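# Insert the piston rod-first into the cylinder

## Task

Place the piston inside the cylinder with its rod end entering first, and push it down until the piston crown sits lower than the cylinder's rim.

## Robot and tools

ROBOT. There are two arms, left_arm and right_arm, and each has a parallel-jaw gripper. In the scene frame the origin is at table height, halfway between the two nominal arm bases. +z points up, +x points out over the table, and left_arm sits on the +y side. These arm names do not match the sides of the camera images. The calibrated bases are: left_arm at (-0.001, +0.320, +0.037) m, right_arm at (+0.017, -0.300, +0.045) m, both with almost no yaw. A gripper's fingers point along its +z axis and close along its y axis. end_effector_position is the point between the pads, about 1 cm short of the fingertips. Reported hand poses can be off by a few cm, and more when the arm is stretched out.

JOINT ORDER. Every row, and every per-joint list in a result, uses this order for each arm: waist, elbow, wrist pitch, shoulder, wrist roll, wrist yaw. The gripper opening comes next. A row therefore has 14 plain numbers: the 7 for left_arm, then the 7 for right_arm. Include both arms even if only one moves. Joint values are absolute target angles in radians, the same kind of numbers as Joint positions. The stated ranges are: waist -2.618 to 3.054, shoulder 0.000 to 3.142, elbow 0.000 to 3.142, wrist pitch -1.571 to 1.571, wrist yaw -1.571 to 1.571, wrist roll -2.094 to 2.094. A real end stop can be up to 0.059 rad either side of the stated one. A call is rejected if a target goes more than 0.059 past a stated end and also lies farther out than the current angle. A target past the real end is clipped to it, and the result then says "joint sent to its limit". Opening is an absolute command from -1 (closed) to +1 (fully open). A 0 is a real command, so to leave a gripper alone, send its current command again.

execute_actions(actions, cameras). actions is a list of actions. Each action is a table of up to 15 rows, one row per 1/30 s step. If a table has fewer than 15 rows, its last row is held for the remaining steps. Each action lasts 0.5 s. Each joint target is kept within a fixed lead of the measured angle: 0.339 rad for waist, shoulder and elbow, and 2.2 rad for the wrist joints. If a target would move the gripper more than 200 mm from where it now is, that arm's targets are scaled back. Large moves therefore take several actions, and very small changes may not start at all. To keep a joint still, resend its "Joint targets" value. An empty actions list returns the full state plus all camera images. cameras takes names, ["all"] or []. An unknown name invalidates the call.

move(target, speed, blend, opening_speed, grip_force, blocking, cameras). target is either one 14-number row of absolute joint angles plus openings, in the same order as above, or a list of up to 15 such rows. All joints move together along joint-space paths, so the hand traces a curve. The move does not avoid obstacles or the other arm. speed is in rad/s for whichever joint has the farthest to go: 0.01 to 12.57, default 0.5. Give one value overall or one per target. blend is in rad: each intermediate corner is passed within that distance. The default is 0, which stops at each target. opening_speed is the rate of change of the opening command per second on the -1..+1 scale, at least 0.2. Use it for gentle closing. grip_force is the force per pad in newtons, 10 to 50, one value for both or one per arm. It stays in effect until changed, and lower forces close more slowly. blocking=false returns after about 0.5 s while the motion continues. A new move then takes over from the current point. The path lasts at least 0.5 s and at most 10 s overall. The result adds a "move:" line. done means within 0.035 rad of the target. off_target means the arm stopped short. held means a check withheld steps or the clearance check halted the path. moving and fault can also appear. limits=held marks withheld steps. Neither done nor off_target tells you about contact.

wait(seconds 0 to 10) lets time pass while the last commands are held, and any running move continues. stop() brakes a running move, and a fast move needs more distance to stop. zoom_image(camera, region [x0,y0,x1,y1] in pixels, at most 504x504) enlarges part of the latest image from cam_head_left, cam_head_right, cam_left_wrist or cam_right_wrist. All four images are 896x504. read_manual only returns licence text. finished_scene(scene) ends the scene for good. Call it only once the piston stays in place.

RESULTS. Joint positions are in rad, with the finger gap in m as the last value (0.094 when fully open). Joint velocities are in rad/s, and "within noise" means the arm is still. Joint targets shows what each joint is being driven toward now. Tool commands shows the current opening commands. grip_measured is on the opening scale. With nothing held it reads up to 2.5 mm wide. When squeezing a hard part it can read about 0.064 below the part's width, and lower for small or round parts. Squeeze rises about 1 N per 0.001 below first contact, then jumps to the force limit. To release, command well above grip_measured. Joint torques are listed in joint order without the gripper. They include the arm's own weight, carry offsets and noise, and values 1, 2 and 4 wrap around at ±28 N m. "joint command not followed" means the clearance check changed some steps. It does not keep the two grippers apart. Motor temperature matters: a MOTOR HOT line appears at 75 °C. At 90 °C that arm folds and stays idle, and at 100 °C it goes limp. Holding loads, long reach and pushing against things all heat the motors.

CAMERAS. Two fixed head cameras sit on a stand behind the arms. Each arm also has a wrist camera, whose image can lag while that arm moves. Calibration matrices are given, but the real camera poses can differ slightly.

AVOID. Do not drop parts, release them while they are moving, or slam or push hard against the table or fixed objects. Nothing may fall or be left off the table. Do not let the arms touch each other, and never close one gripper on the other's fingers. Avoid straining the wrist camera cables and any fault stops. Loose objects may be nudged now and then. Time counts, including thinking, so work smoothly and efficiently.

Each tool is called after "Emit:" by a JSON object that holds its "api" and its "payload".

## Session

Emit:
{"api": "execute_actions", "payload": {"actions": []}}

Scene clock: 0.00 s.
left_arm: end_effector_position=(+0.4118, +0.3366, +0.1065) grip_measured=+1.000 end_effector_quat_wxyz=(+0.570, -0.068, +0.810, +0.117) | right_arm: end_effector_position=(+0.4404, -0.3018, +0.1298) grip_measured=+1.000 end_effector_quat_wxyz=(+0.579, +0.009, +0.815, -0.007)
Joint names: [waist, elbow, wrist pitch, shoulder, wrist roll, wrist yaw]
Joint positions: left_arm=[-0.121 0.424 0.988 1.767 -0.021 -0.389 0.094] | right_arm=[0.034 0.445 0.91 1.692 0.009 0.027 0.094]
Joint velocities: within noise
Joint torques (N m): no reading
Motor temperatures (°C): left_arm=[28 27 30 27 26 27 25] | right_arm=[29 29 28 28 28 29 28]
Heat: left arm: 30 °C; right arm: 29 °C.
Joint targets: left_arm=[-0.121 0.430 0.987 1.761 -0.023 -0.391] | right_arm=[0.034 0.452 0.910 1.685 0.009 0.028]
Tool commands: left_gripper/opening=+1.0 right_gripper/opening=+1.0
camera_calibration:
cam_left_wrist: T_world_to_cam=[[0.256411, -0.949809, -0.179211, 0.234667], [-0.836871, -0.125384, -0.532846, 0.449659], [0.483632, 0.286604, -0.827018, -0.0864949], [0, 0, 0, 1]] pos_world=[0.357967, 0.304059, 0.210121]
cam_right_wrist: T_world_to_cam=[[-0.00354405, -0.998819, -0.0484668, -0.29386], [-0.846659, 0.0287877, -0.531356, 0.458383], [0.532123, 0.0391517, -0.845761, 0.0109776], [0, 0, 0, 1]] pos_world=[0.381211, -0.307138, 0.238606]

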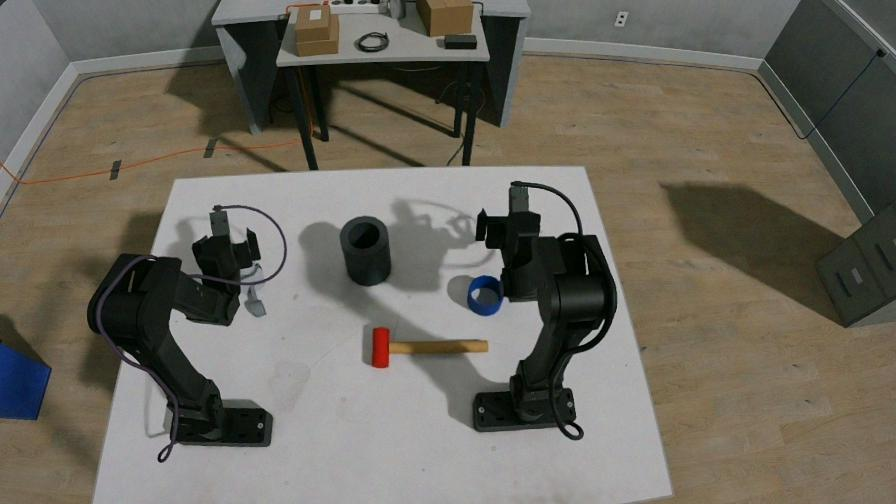

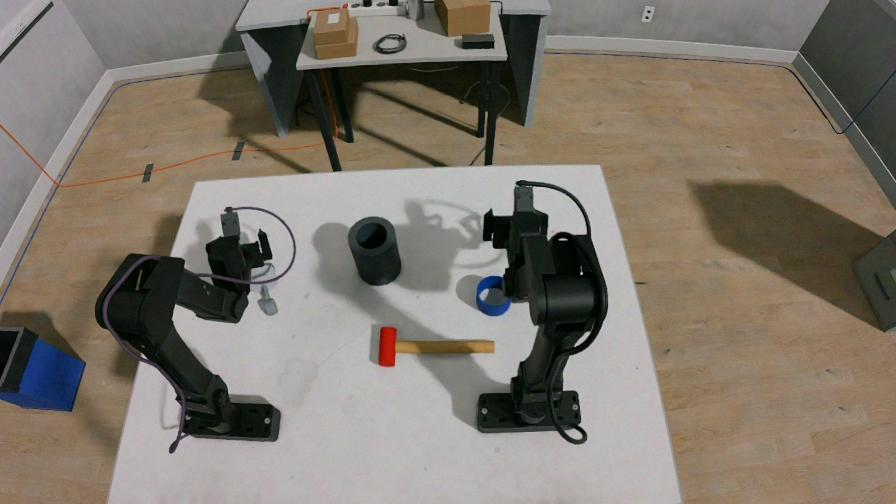

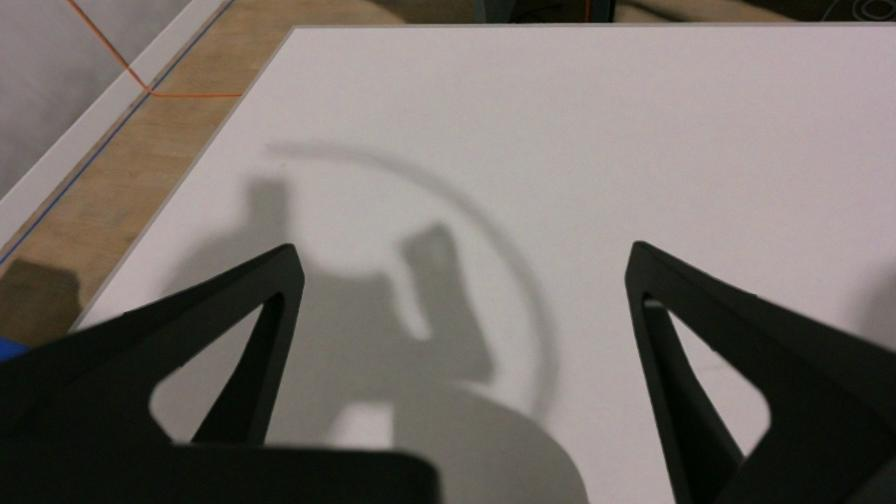

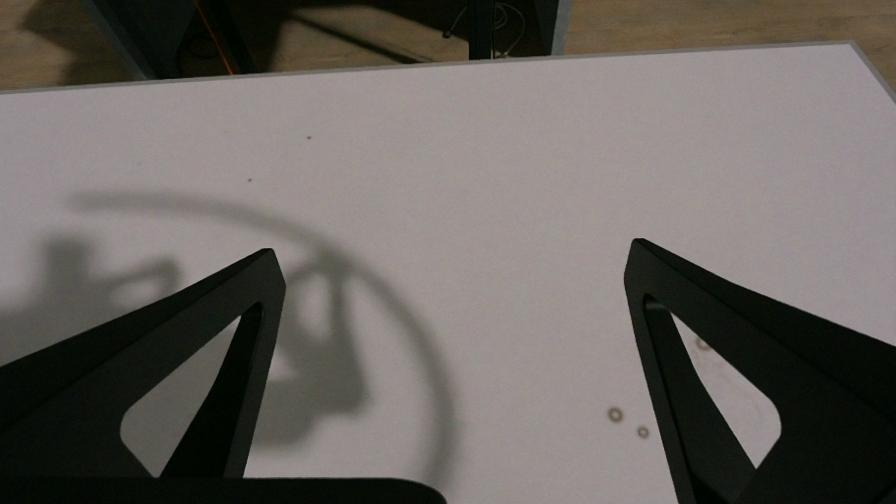

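Emit:
{"api": "zoom_image", "payload": {"camera": "cam_head_left", "region": [190, 190, 330, 340]}}

Emit:
{"api": "zoom_image", "payload": {"camera": "cam_head_right", "region": [190, 190, 330, 340]}}

Scaled by 3.360 from the camera's 896x504 image, which has a finer 1280x720 frame.

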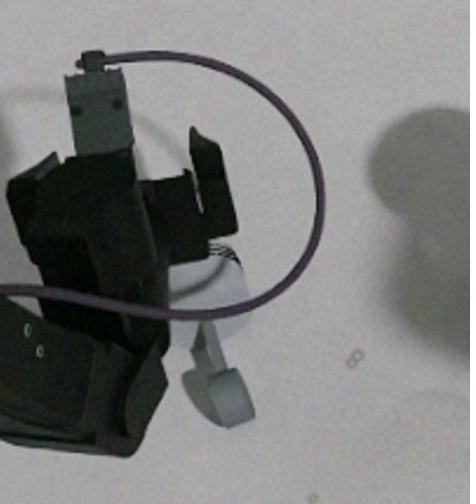

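Scaled by 3.360 from the camera's 896x504 image, which has a finer 1280x720 frame.

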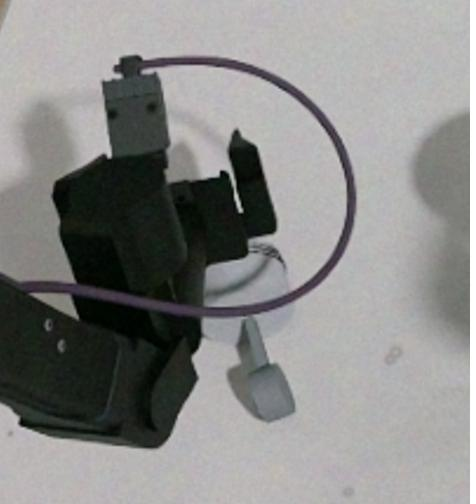

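Emit:
{"api": "move", "payload": {"target": [-0.149,1.36,-1.118,1.545,0.0,0.0,1.0,0.219,0.755,-0.639,1.335,0.0,0.0,1.0], "speed": 1.0, "grip_force": [50, 28], "cameras": ["all"]}}

Scene clock: 12.93 s.
left_arm: end_effector_position=(+0.3255, +0.2741, +0.1775) grip_measured=+1.000 end_effector_quat_wxyz=(+0.117, +0.068, +0.991, -0.002) | right_arm: end_effector_position=(+0.2843, -0.2505, +0.0863) grip_measured=+1.000 end_effector_quat_wxyz=(+0.151, -0.090, +0.984, +0.011)
Joint names: [waist, elbow, wrist pitch, shoulder, wrist roll, wrist yaw]
Joint positions: left_arm=[-0.143 1.337 -1.103 1.569 -0.01 -0.014 0.094] | right_arm=[0.213 0.725 -0.635 1.356 0.003 0.007 0.094]
Joint torques (N m): left_arm=[-0.57 7.99 0.3 -7.35 0.11 0.12] | right_arm=[0.65 7.71 0.76 -6.15 0.01 -0.08]
Heat: left arm: 33 °C; right arm: 30 °C.
Joint targets: left_arm=[-0.149 1.360 -1.118 1.545 0.000 0.000] | right_arm=[0.219 0.755 -0.639 1.335 0.000 0.000]
grip_force (N): 50, 28
move: done
camera_calibration:
cam_left_wrist: T_world_to_cam=[[-0.18288, -0.981148, -0.0624731, 0.340974], [-0.895284, 0.139945, 0.422943, 0.184023], [-0.406227, 0.133279, -0.904, 0.377237], [0, 0, 0, 1]] pos_world=[0.380354, 0.258515, 0.284493]
cam_right_wrist: T_world_to_cam=[[0.152591, -0.987516, -0.0390808, -0.287616], [-0.919182, -0.156337, 0.361475, 0.198848], [-0.363072, -0.0192353, -0.931563, 0.302552], [0, 0, 0, 1]] pos_world=[0.336513, -0.247118, 0.198727]

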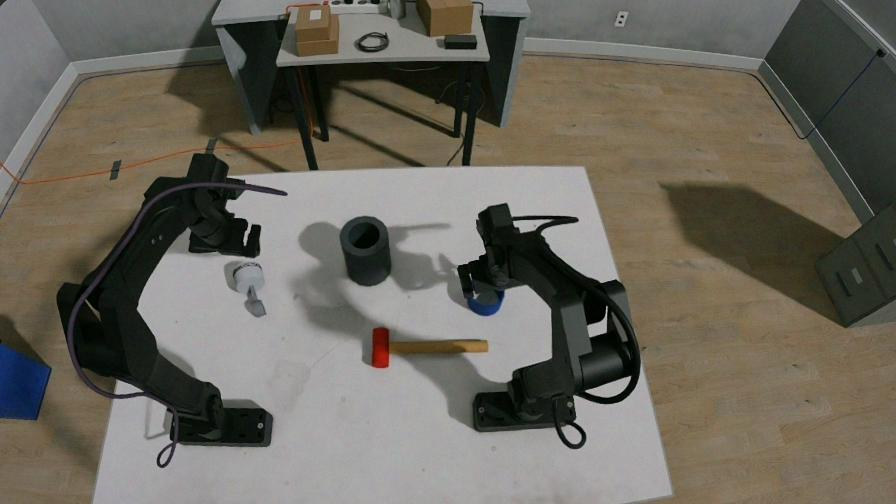

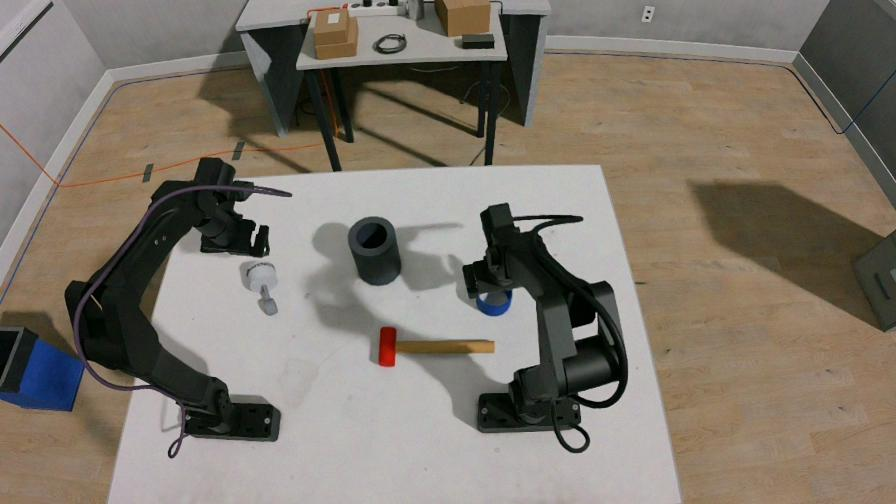

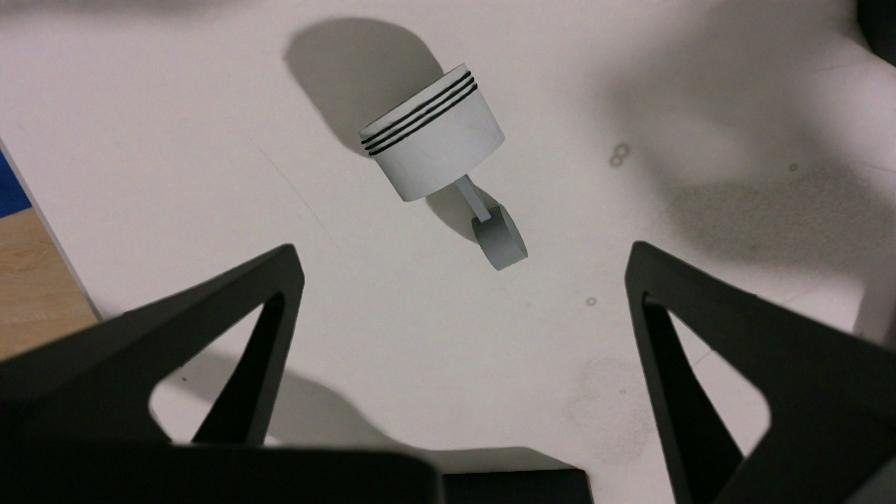

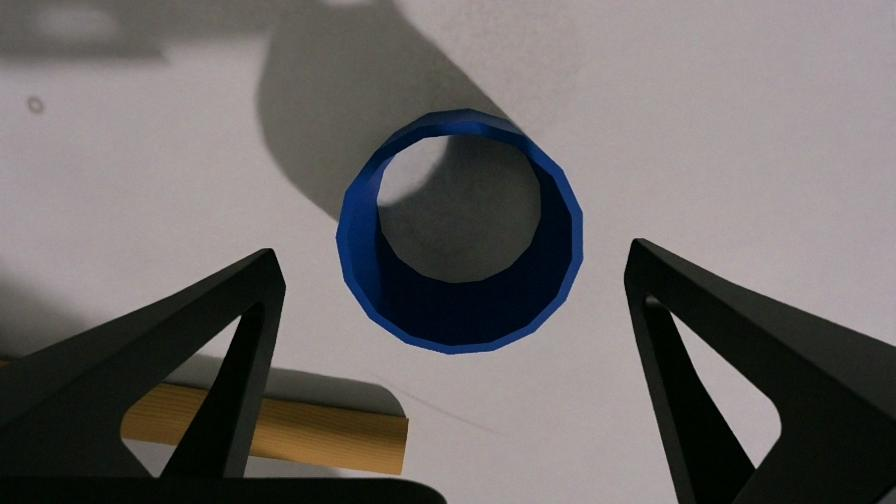

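Emit:
{"api": "move", "payload": {"target": [[-0.058,1.48,-1.12,1.92,-0.444,0.0,1.0,0.202,0.551,-0.392,1.389,0.0,0.0,1.0],[-0.058,1.48,-1.12,1.92,-0.444,0.0,1.0,0.202,0.495,-0.257,1.467,0.0,0.0,1.0]], "speed": [0.7, 0.4], "cameras": ["cam_left_wrist","cam_right_wrist"]}}

Scene clock: 23.37 s.
left_arm: end_effector_position=(+0.3532, +0.2987, +0.1001) grip_measured=+1.000 end_effector_quat_wxyz=(+0.003, -0.183, +0.983, +0.004) | right_arm: end_effector_position=(+0.2782, -0.2527, +0.0244) grip_measured=+1.000 end_effector_quat_wxyz=(+0.170, -0.087, +0.981, +0.013)
Joint names: [waist, elbow, wrist pitch, shoulder, wrist roll, wrist yaw]
Joint positions: left_arm=[-0.061 1.454 -1.111 1.909 -0.435 -0.01 0.094] | right_arm=[0.209 0.505 -0.271 1.46 0.003 0.006 0.094]
Joint torques (N m): left_arm=[0.21 7.72 -0.03 -7.41 -0.08 0.08] | right_arm=[-0.62 3.88 1.06 -3.81 -0.01 -0.05]
Heat: left arm: 32 °C; right arm: 30 °C.
Joint targets: left_arm=[-0.058 1.480 -1.120 1.920 -0.444 0.000] | right_arm=[0.202 0.495 -0.257 1.467 0.000 0.000]
grip_force (N): 50, 28
move: done
camera_calibration:
cam_left_wrist: T_world_to_cam=[[0.304292, -0.951487, -0.0455988, 0.182703], [-0.741651, -0.266682, 0.615496, 0.285928], [-0.597796, -0.153472, -0.78682, 0.456771], [0, 0, 0, 1]] pos_world=[0.42952, 0.320193, 0.191741]
cam_right_wrist: T_world_to_cam=[[0.15006, -0.987841, -0.0406512, -0.290582], [-0.932951, -0.155092, 0.324884, 0.220207], [-0.327239, -0.0108267, -0.94488, 0.235104], [0, 0, 0, 1]] pos_world=[0.325982, -0.250351, 0.138791]
Images, in order (width x height): cam_left_wrist 896x504, cam_right_wrist 896x504.

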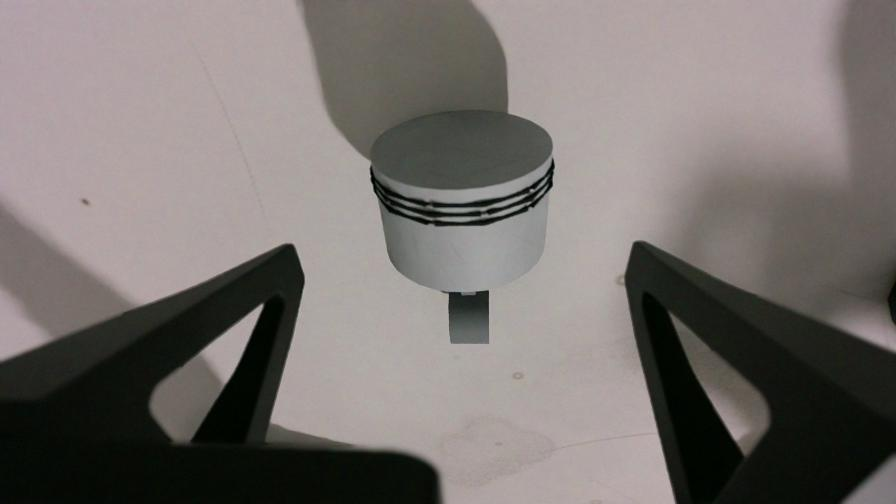

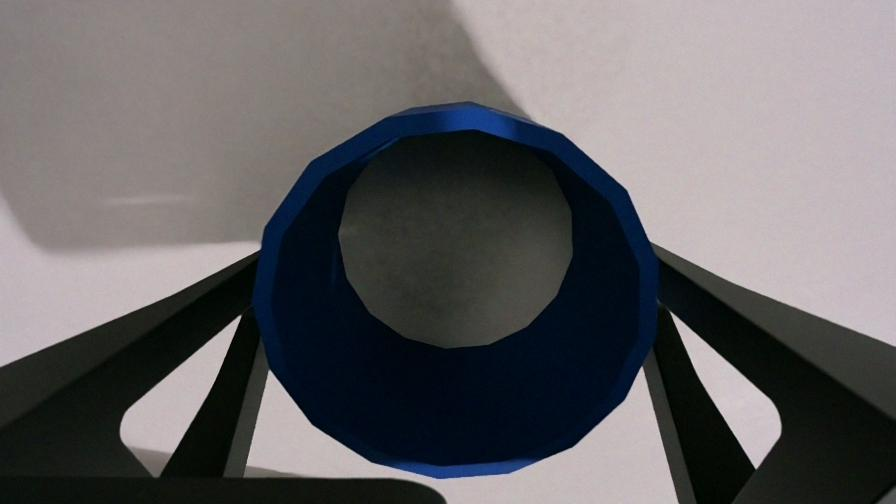

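Emit:
{"api": "move", "payload": {"target": [[-0.058,1.294,-0.867,2.006,-0.444,0.0,1.0,0.202,0.495,-0.257,1.467,0.0,0.0,0.45],[-0.058,1.294,-0.867,2.006,-0.444,0.0,0.15,0.202,0.495,-0.257,1.467,0.0,0.0,0.45]], "speed": [0.35, 0.35], "cameras": ["cam_left_wrist","cam_right_wrist"]}}

Scene clock: 27.73 s.
left_arm: end_effector_position=(+0.3507, +0.2988, +0.0364) grip_measured=+0.429 end_effector_quat_wxyz=(-0.002, -0.184, +0.983, +0.005) | right_arm: end_effector_position=(+0.2784, -0.2528, +0.0245) grip_measured=+0.738 end_effector_quat_wxyz=(+0.171, -0.087, +0.981, +0.013)
Joint names: [waist, elbow, wrist pitch, shoulder, wrist roll, wrist yaw]
Joint positions: left_arm=[-0.061 1.3 -0.887 1.989 -0.436 -0.009 0.067] | right_arm=[0.208 0.505 -0.271 1.46 0.003 0.006 0.082]
Joint torques (N m): left_arm=[0.21 4.93 0.23 -7.27 -0.08 0.08] | right_arm=[-0.58 3.93 1.05 -3.81 -0.03 -0.05]
Heat: left arm: 31 °C; right arm: 30 °C.
Joint targets: left_arm=[-0.058 1.294 -0.867 2.006 -0.444 0.000] | right_arm=[0.202 0.495 -0.257 1.467 0.000 0.000]
grip_force (N): 50, 28
move: done
camera_calibration:
cam_left_wrist: T_world_to_cam=[[0.304897, -0.951106, -0.0493454, 0.180469], [-0.734484, -0.267806, 0.62355, 0.320962], [-0.606277, -0.153875, -0.780225, 0.408066], [0, 0, 0, 1]] pos_world=[0.428117, 0.320391, 0.127153]
cam_right_wrist: T_world_to_cam=[[0.149709, -0.987891, -0.0407246, -0.29058], [-0.933248, -0.154792, 0.324172, 0.22052], [-0.326551, -0.0105254, -0.945121, 0.235115], [0, 0, 0, 1]] pos_world=[0.326079, -0.250452, 0.138892]
Images, in order (width x height): cam_left_wrist 896x504, cam_right_wrist 896x504.

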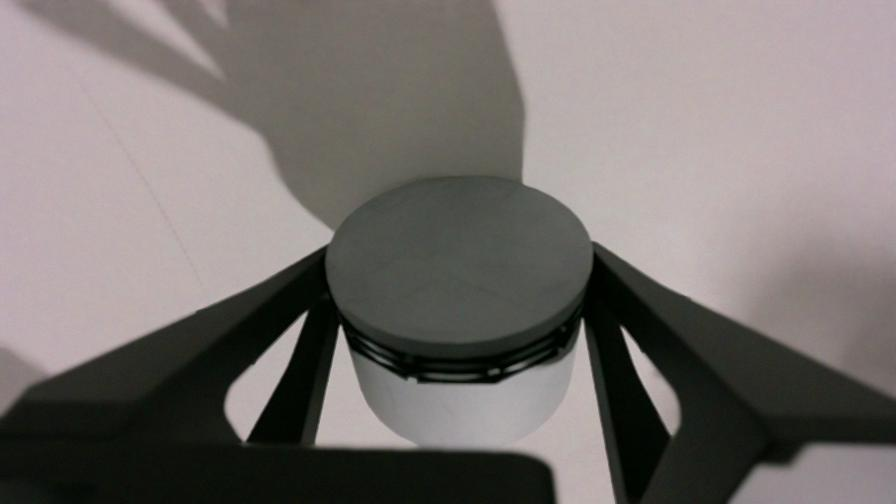

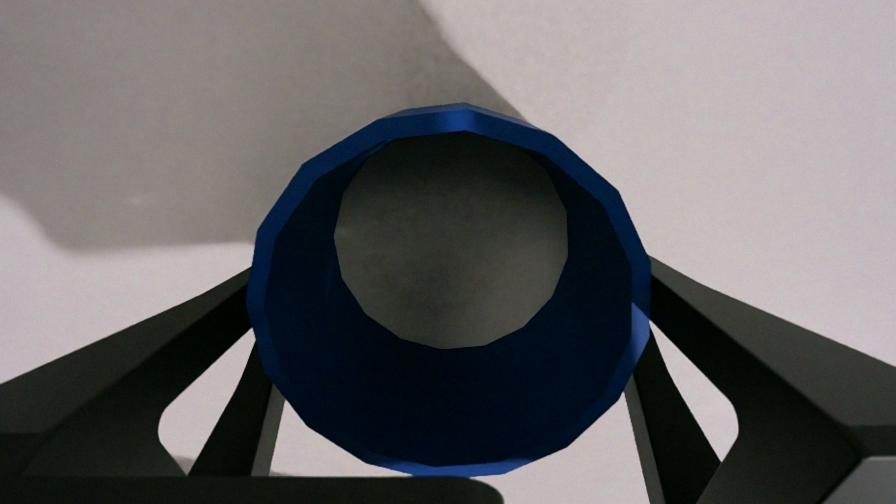

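Emit:
{"api": "move", "payload": {"target": [[-0.061,1.55,-1.215,1.58,-0.444,0.0,0.15,0.205,1.123,-1.087,1.219,0.0,0.0,0.45],[-0.061,1.55,-1.215,1.58,-0.2,0.0,0.15,0.730,1.985,-1.13,2.068,0.0,0.0,0.45]], "speed": [0.6, 0.7], "blend": [0.05, 0], "cameras": ["all"]}}

Scene clock: 34.23 s.
left_arm: end_effector_position=(+0.3422, +0.2991, +0.2103) grip_measured=+0.428 end_effector_quat_wxyz=(+0.124, -0.072, +0.990, -0.013) | right_arm: end_effector_position=(+0.3752, +0.0079, +0.1876) grip_measured=+0.738 end_effector_quat_wxyz=(+0.146, -0.342, +0.927, +0.054)
Joint names: [waist, elbow, wrist pitch, shoulder, wrist roll, wrist yaw]
Joint positions: left_arm=[-0.061 1.514 -1.217 1.618 -0.21 -0.008 0.067] | right_arm=[0.736 1.945 -1.139 2.065 0.001 -0.001 0.082]
Joint torques (N m): left_arm=[-0.05 8.99 0.46 -8.81 0.1 0.06] | right_arm=[-0.46 8.8 0.93 -10.97 0.01 0.02]
Heat: left arm: 31 °C; right arm: 30 °C.
Joint targets: left_arm=[-0.061 1.550 -1.215 1.580 -0.200 0.000] | right_arm=[0.730 1.985 -1.130 2.068 0.000 0.000]
grip_force (N): 50, 28
move: off_target (left_arm, right_arm); left_arm: the shoulder is farthest, 0.038 rad from its target; right_arm: the elbow is farthest, 0.040 rad from its target
camera_calibration:
cam_left_wrist: T_world_to_cam=[[0.0914125, -0.995785, -0.00748079, 0.269567], [-0.907225, -0.0863755, 0.411682, 0.255696], [-0.410593, -0.0308462, -0.911297, 0.462387], [0, 0, 0, 1]] pos_world=[0.397185, 0.304779, 0.318123]
cam_right_wrist: T_world_to_cam=[[0.628439, -0.776488, -0.0461554, -0.221264], [-0.716459, -0.60092, 0.354376, 0.214881], [-0.302904, -0.189635, -0.933963, 0.414138], [0, 0, 0, 1]] pos_world=[0.418448, 0.0358528, 0.300428]

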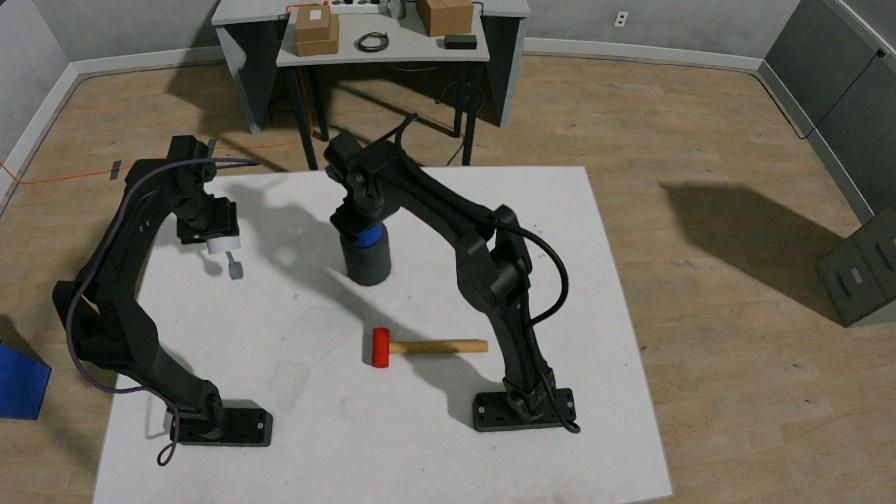

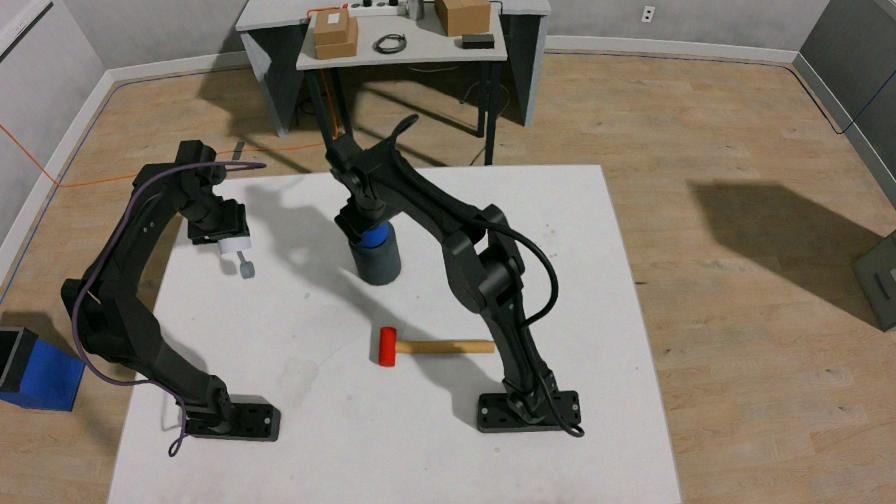

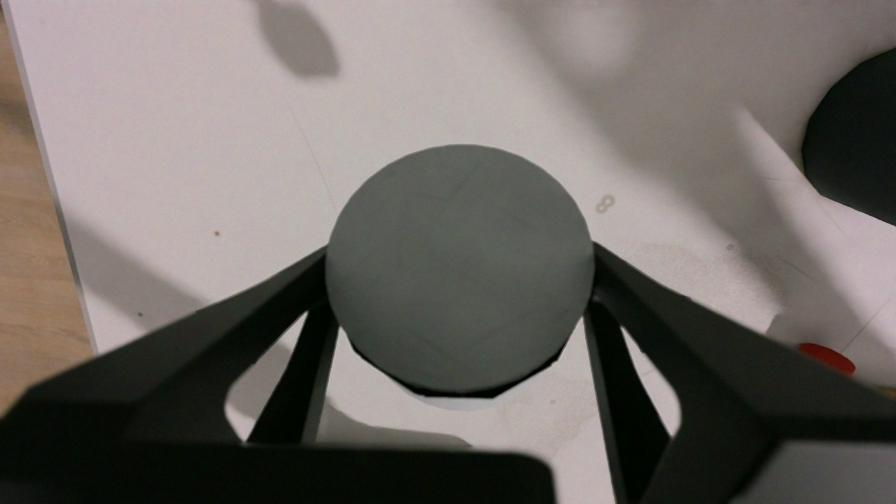

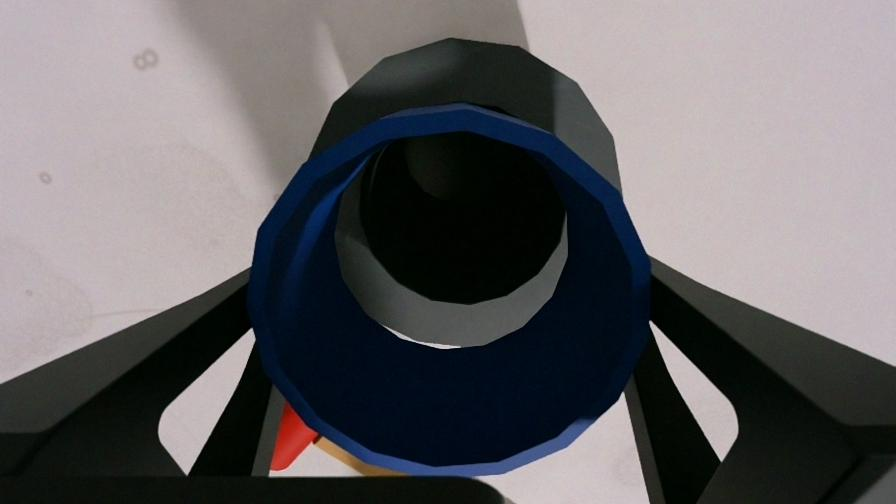

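Emit:
{"api": "move", "payload": {"target": [-0.061,1.55,-1.215,1.58,0.0,0.0,0.15,0.730,1.985,-1.13,2.068,0.0,0.0,0.45], "speed": 0.4, "grip_force": [25, 28], "cameras": ["cam_left_wrist","cam_right_wrist"]}}

Emit:
{"api": "zoom_image", "payload": {"camera": "cam_right_wrist", "region": [280, 20, 640, 370]}}

Scene clock: 36.77 s.
left_arm: end_effector_position=(+0.3422, +0.2991, +0.2103) grip_measured=+0.436 end_effector_quat_wxyz=(+0.124, +0.027, +0.992, -0.001) | right_arm: end_effector_position=(+0.3752, +0.0079, +0.1876) grip_measured=+0.738 end_effector_quat_wxyz=(+0.146, -0.342, +0.927, +0.054)
Joint names: [waist, elbow, wrist pitch, shoulder, wrist roll, wrist yaw]
Joint positions: left_arm=[-0.061 1.514 -1.217 1.618 -0.011 -0.008 0.067] | right_arm=[0.736 1.945 -1.139 2.065 0.001 -0.001 0.082]
Joint torques (N m): left_arm=[-0.06 8.98 0.46 -8.81 0.11 0.06] | right_arm=[-0.54 8.81 0.91 -11.04 -0.01 0.02]
Heat: left arm: 31 °C; right arm: 30 °C.
Joint targets: left_arm=[-0.061 1.550 -1.215 1.580 0.000 0.000] | right_arm=[0.730 1.985 -1.130 2.068 0.000 0.000]
grip_force (N): 25, 28
move: off_target (left_arm, right_arm); left_arm: the shoulder is farthest, 0.038 rad from its target; right_arm: the elbow is farthest, 0.040 rad from its target
camera_calibration:
cam_left_wrist: T_world_to_cam=[[-0.101456, -0.993233, -0.0565278, 0.345046], [-0.909558, 0.069591, 0.409709, 0.210199], [-0.403003, 0.0929827, -0.910463, 0.422634], [0, 0, 0, 1]] pos_world=[0.396517, 0.288785, 0.318177]
cam_right_wrist: T_world_to_cam=[[0.628439, -0.776488, -0.0461554, -0.221264], [-0.716459, -0.60092, 0.354376, 0.214881], [-0.302904, -0.189635, -0.933963, 0.414138], [0, 0, 0, 1]] pos_world=[0.418448, 0.0358528, 0.300428]
Images, in order (width x height): cam_left_wrist 896x504, cam_right_wrist 896x504.

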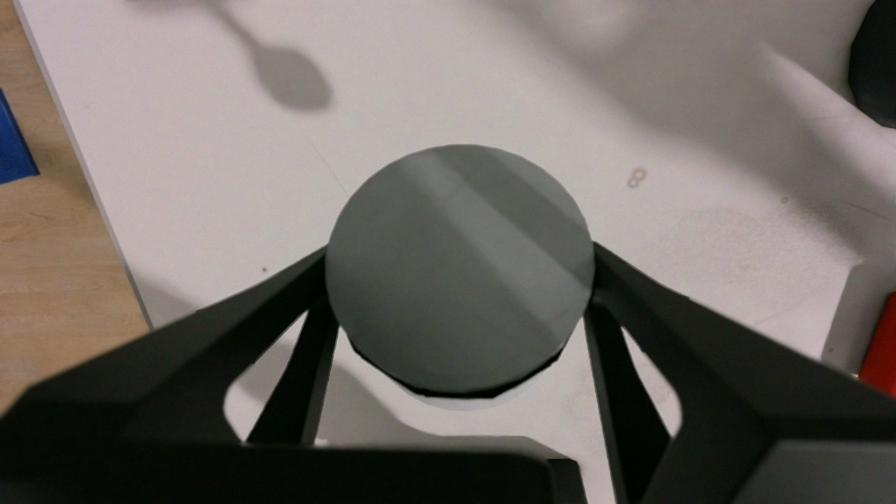

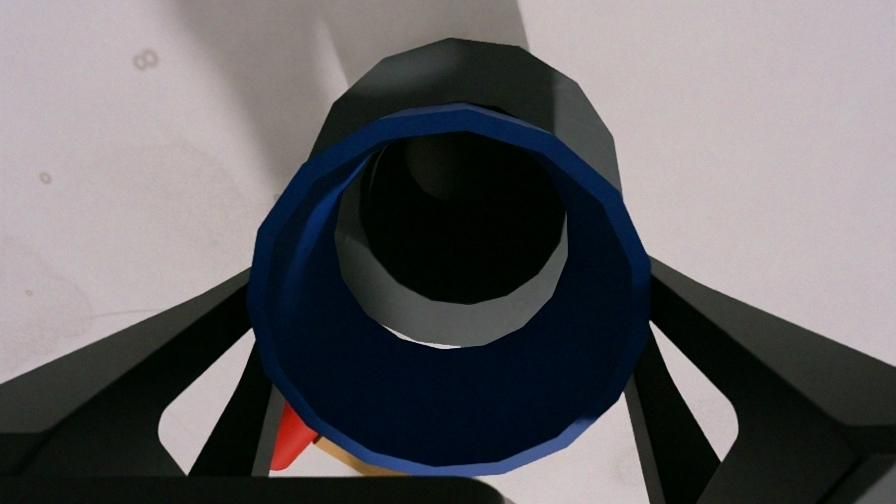

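Scaled by 1.400 from the camera's 896x504 image, which has a finer 1280x720 frame.

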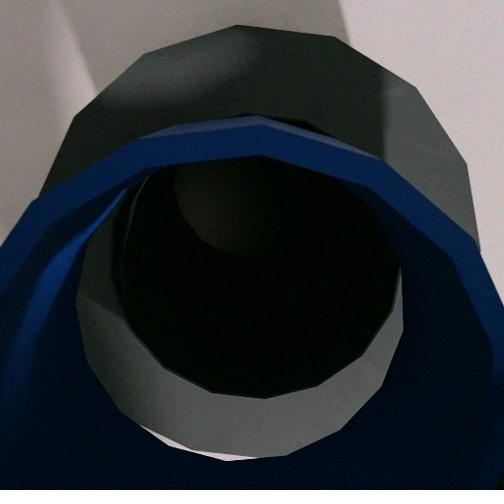

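Emit:
{"api": "move", "payload": {"target": [-0.061,1.55,-1.215,1.58,0.0,0.0,0.15,0.7225,1.811,-0.995,2.017,0.0,0.0,0.45], "speed": 0.2, "grip_force": [14, 28], "cameras": ["cam_left_wrist","cam_right_wrist"]}}

Emit:
{"api": "zoom_image", "payload": {"camera": "cam_right_wrist", "region": [310, 60, 610, 360]}}

Scene clock: 42.93 s.
left_arm: end_effector_position=(+0.3418, +0.2991, +0.2102) grip_measured=+0.444 end_effector_quat_wxyz=(+0.124, +0.028, +0.992, -0.001) | right_arm: end_effector_position=(+0.3799, +0.0088, +0.1657) grip_measured=+0.738 end_effector_quat_wxyz=(+0.158, -0.339, +0.926, +0.058)
Joint names: [waist, elbow, wrist pitch, shoulder, wrist roll, wrist yaw]
Joint positions: left_arm=[-0.061 1.514 -1.218 1.618 -0.01 -0.008 0.068] | right_arm=[0.731 1.827 -1.01 2.05 0.001 -0.001 0.082]
Joint torques (N m): left_arm=[-0.06 8.99 0.47 -8.81 0.11 0.06] | right_arm=[-0.83 4.55 1.01 -14.28 0 0]
Heat: left arm: 31 °C; right arm: 30 °C.
Joint targets: left_arm=[-0.061 1.550 -1.215 1.580 0.000 0.000] | right_arm=[0.722 1.811 -0.995 2.017 0.000 0.000]
grip_force (N): 14, 28
move: off_target (left_arm); left_arm: the shoulder is farthest, 0.038 rad from its target
camera_calibration:
cam_left_wrist: T_world_to_cam=[[-0.102244, -0.993141, -0.0567176, 0.345362], [-0.908897, 0.0700941, 0.411087, 0.209251], [-0.404292, 0.0935817, -0.90983, 0.422509], [0, 0, 0, 1]] pos_world=[0.396316, 0.288787, 0.317979]
cam_right_wrist: T_world_to_cam=[[0.625778, -0.7786, -0.0467304, -0.223345], [-0.725899, -0.60325, 0.330395, 0.234215], [-0.285436, -0.172832, -0.942685, 0.389941], [0, 0, 0, 1]] pos_world=[0.421084, 0.0347882, 0.279771]
Images, in order (width x height): cam_left_wrist 896x504, cam_right_wrist 896x504.

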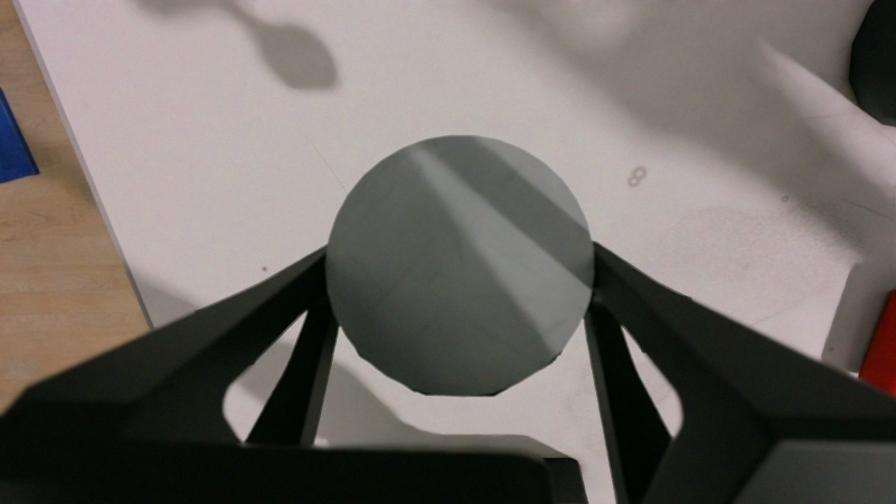

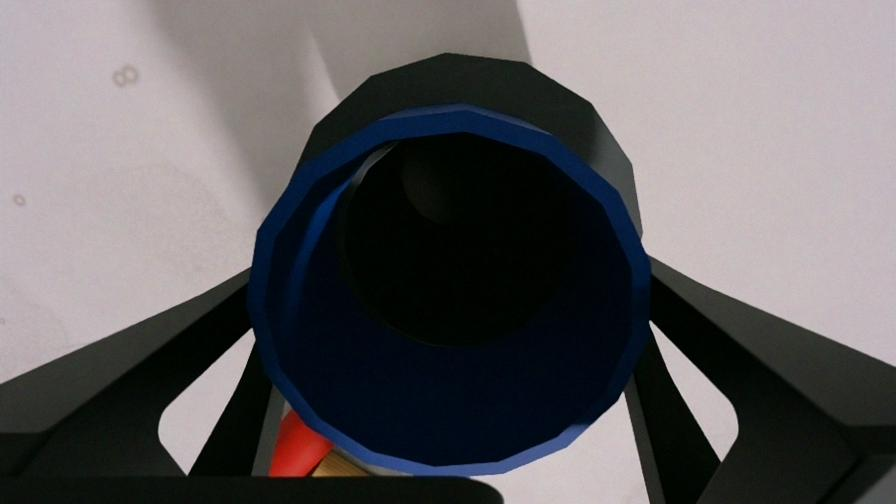

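Scaled by 1.680 from the camera's 896x504 image, which has a finer 1280x720 frame.

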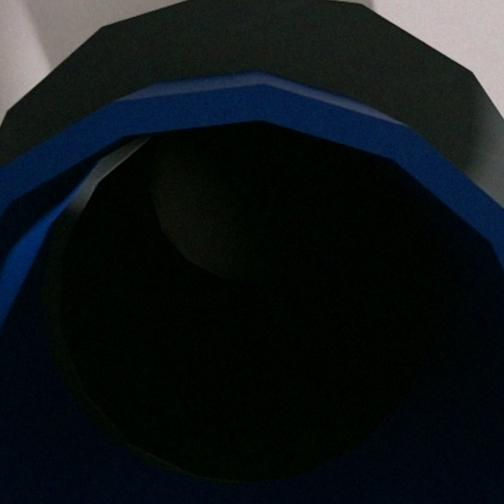

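Emit:
{"api": "move", "payload": {"target": [-0.061,1.55,-1.465,1.58,0.0,0.0,0.15,0.7175,1.805,-0.988,2.017,0.0,0.0,0.45], "speed": 0.2, "grip_force": [13, 28], "cameras": ["cam_left_wrist","cam_right_wrist"]}}

Emit:
{"api": "zoom_image", "payload": {"camera": "cam_right_wrist", "region": [310, 60, 610, 360]}}

Scene clock: 46.80 s.
left_arm: end_effector_position=(+0.2850, +0.3029, +0.2027) grip_measured=+0.444 end_effector_quat_wxyz=(+0.009, +0.028, +1.000, +0.004) | right_arm: end_effector_position=(+0.3822, +0.0086, +0.1655) grip_measured=+0.738 end_effector_quat_wxyz=(+0.161, -0.338, +0.926, +0.059)
Joint names: [waist, elbow, wrist pitch, shoulder, wrist roll, wrist yaw]
Joint positions: left_arm=[-0.061 1.514 -1.448 1.618 -0.01 -0.008 0.068] | right_arm=[0.728 1.824 -1 2.05 0 -0.001 0.082]
Joint torques (N m): left_arm=[-0.06 8.62 -0.08 -8.43 0.11 0.06] | right_arm=[-0.94 4.4 1.02 -14.3 0.03 0.02]
Heat: left arm: 31 °C; right arm: 31 °C.
Joint targets: left_arm=[-0.061 1.550 -1.465 1.580 0.000 0.000] | right_arm=[0.717 1.805 -0.988 2.017 0.000 0.000]
grip_force (N): 13, 28
move: off_target (left_arm); left_arm: the shoulder is farthest, 0.038 rad from its target
camera_calibration:
cam_left_wrist: T_world_to_cam=[[-0.114168, -0.992352, -0.0469423, 0.344003], [-0.79162, 0.0623215, 0.607827, 0.0894947], [-0.600253, 0.106555, -0.79268, 0.420439], [0, 0, 0, 1]] pos_world=[0.36249, 0.290995, 0.295025]
cam_right_wrist: T_world_to_cam=[[0.623595, -0.78035, -0.0467343, -0.224111], [-0.729522, -0.602378, 0.323943, 0.238285], [-0.28094, -0.167915, -0.944922, 0.38897], [0, 0, 0, 1]] pos_world=[0.422865, 0.0339668, 0.279882]
Images, in order (width x height): cam_left_wrist 896x504, cam_right_wrist 896x504.

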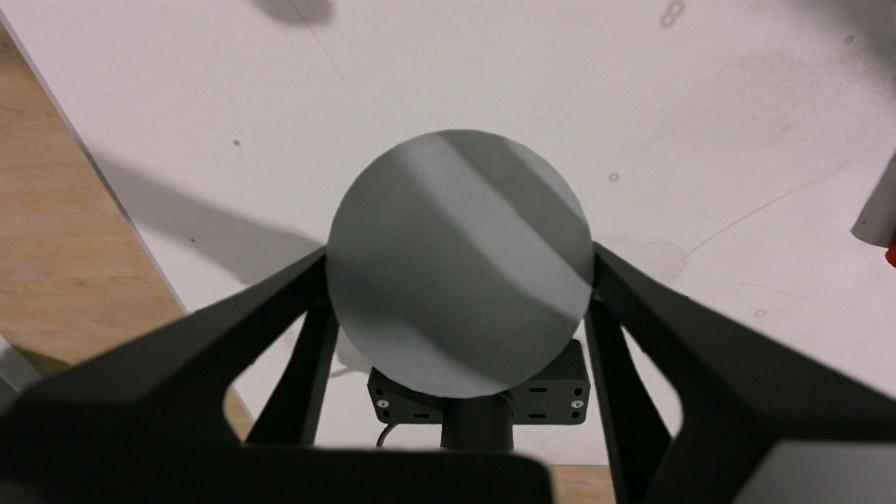

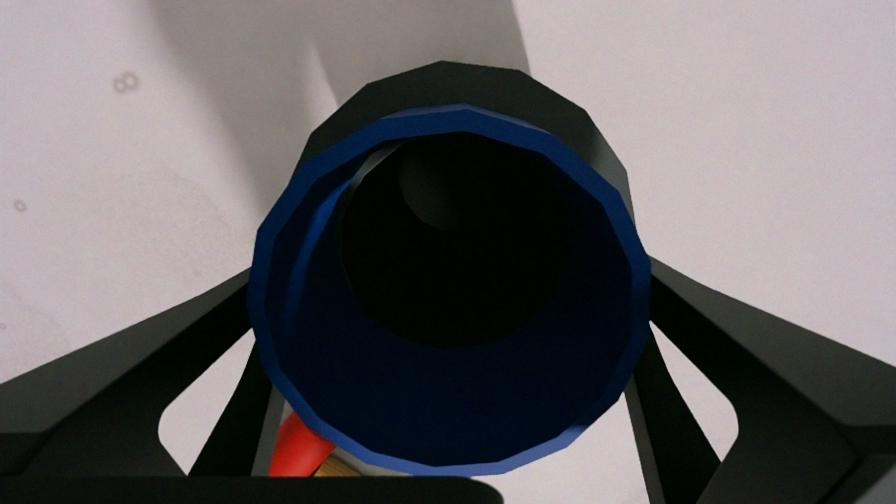

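Scaled by 1.680 from the camera's 896x504 image, which has a finer 1280x720 frame.

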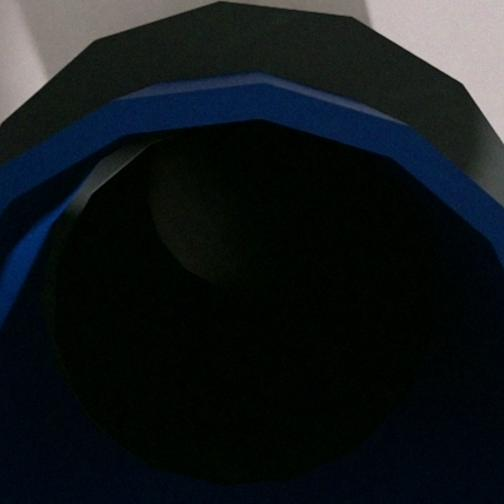

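Emit:
{"api": "move", "payload": {"target": [-0.061,1.55,-1.465,1.58,0.0,0.0,0.15,0.7155,1.788,-0.977,2.009,0.0,0.0,0.45], "speed": 0.15, "grip_force": [50, 28], "cameras": ["cam_left_wrist","cam_right_wrist"]}}

Emit:
{"api": "zoom_image", "payload": {"camera": "cam_right_wrist", "region": [310, 60, 610, 360]}}

Scene clock: 49.60 s.
left_arm: end_effector_position=(+0.2849, +0.3029, +0.2027) grip_measured=+0.428 end_effector_quat_wxyz=(+0.009, +0.028, +1.000, +0.004) | right_arm: end_effector_position=(+0.3823, +0.0085, +0.1656) grip_measured=+0.738 end_effector_quat_wxyz=(+0.165, -0.337, +0.925, +0.061)
Joint names: [waist, elbow, wrist pitch, shoulder, wrist roll, wrist yaw]
Joint positions: left_arm=[-0.061 1.514 -1.448 1.618 -0.01 -0.008 0.067] | right_arm=[0.727 1.807 -0.984 2.04 0 -0.001 0.082]
Joint torques (N m): left_arm=[-0.05 8.61 -0.07 -8.44 0.11 0.06] | right_arm=[-1.1 4.3 0.99 -14.09 0 0]
Heat: left arm: 31 °C; right arm: 31 °C.
Joint targets: left_arm=[-0.061 1.550 -1.465 1.580 0.000 0.000] | right_arm=[0.715 1.788 -0.977 2.009 0.000 0.000]
grip_force (N): 50, 28
move: off_target (left_arm); left_arm: the shoulder is farthest, 0.038 rad from its target
camera_calibration:
cam_left_wrist: T_world_to_cam=[[-0.114253, -0.99234, -0.0469767, 0.344041], [-0.791359, 0.0623228, 0.608167, 0.0892987], [-0.600581, 0.10666, -0.792418, 0.42045], [0, 0, 0, 1]] pos_world=[0.362489, 0.290995, 0.295025]
cam_right_wrist: T_world_to_cam=[[0.624262, -0.779818, -0.0466946, -0.224521], [-0.731568, -0.604512, 0.315236, 0.2404], [-0.274054, -0.16263, -0.947864, 0.386832], [0, 0, 0, 1]] pos_world=[0.422042, 0.033149, 0.280397]
Images, in order (width x height): cam_left_wrist 896x504, cam_right_wrist 896x504.

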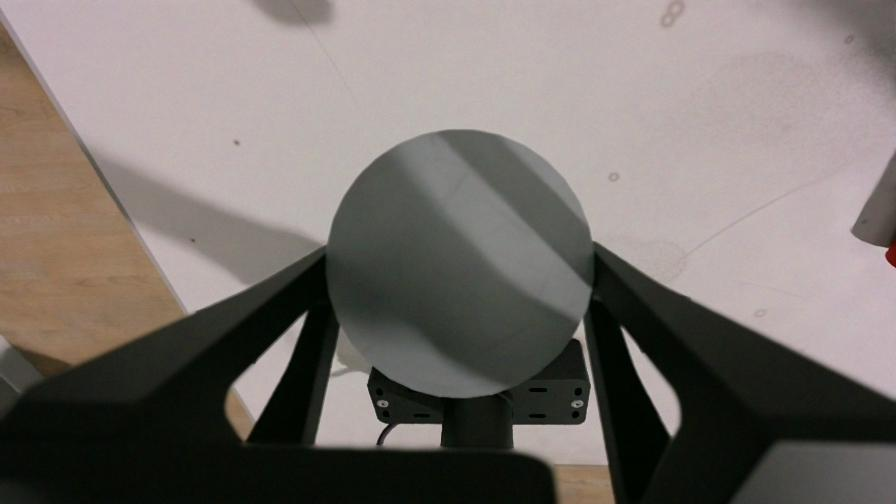

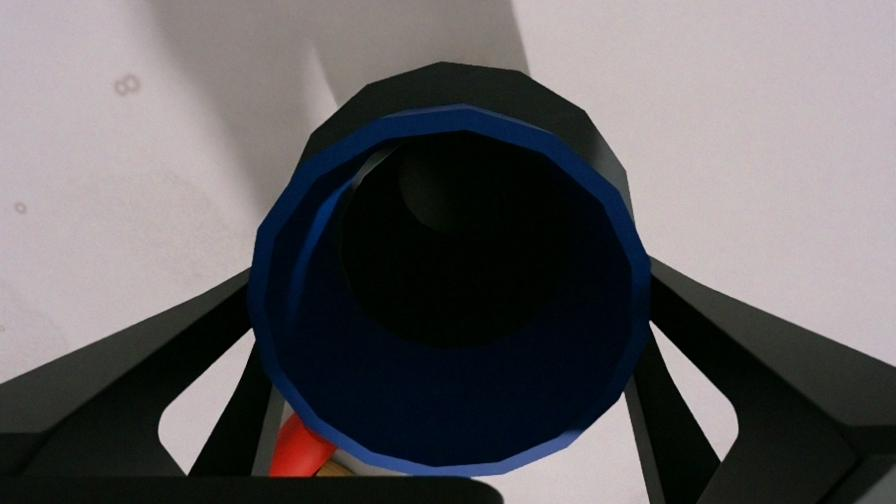

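Scaled by 1.680 from the camera's 896x504 image, which has a finer 1280x720 frame.

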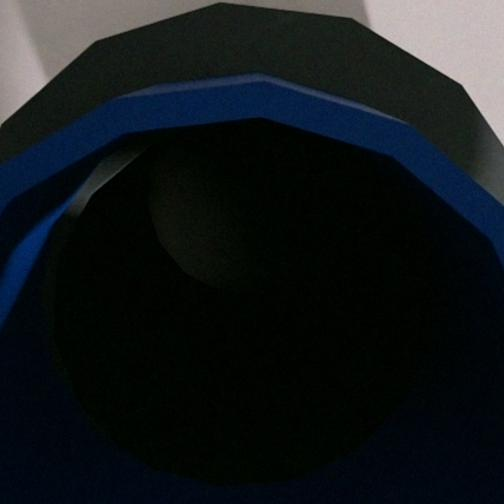

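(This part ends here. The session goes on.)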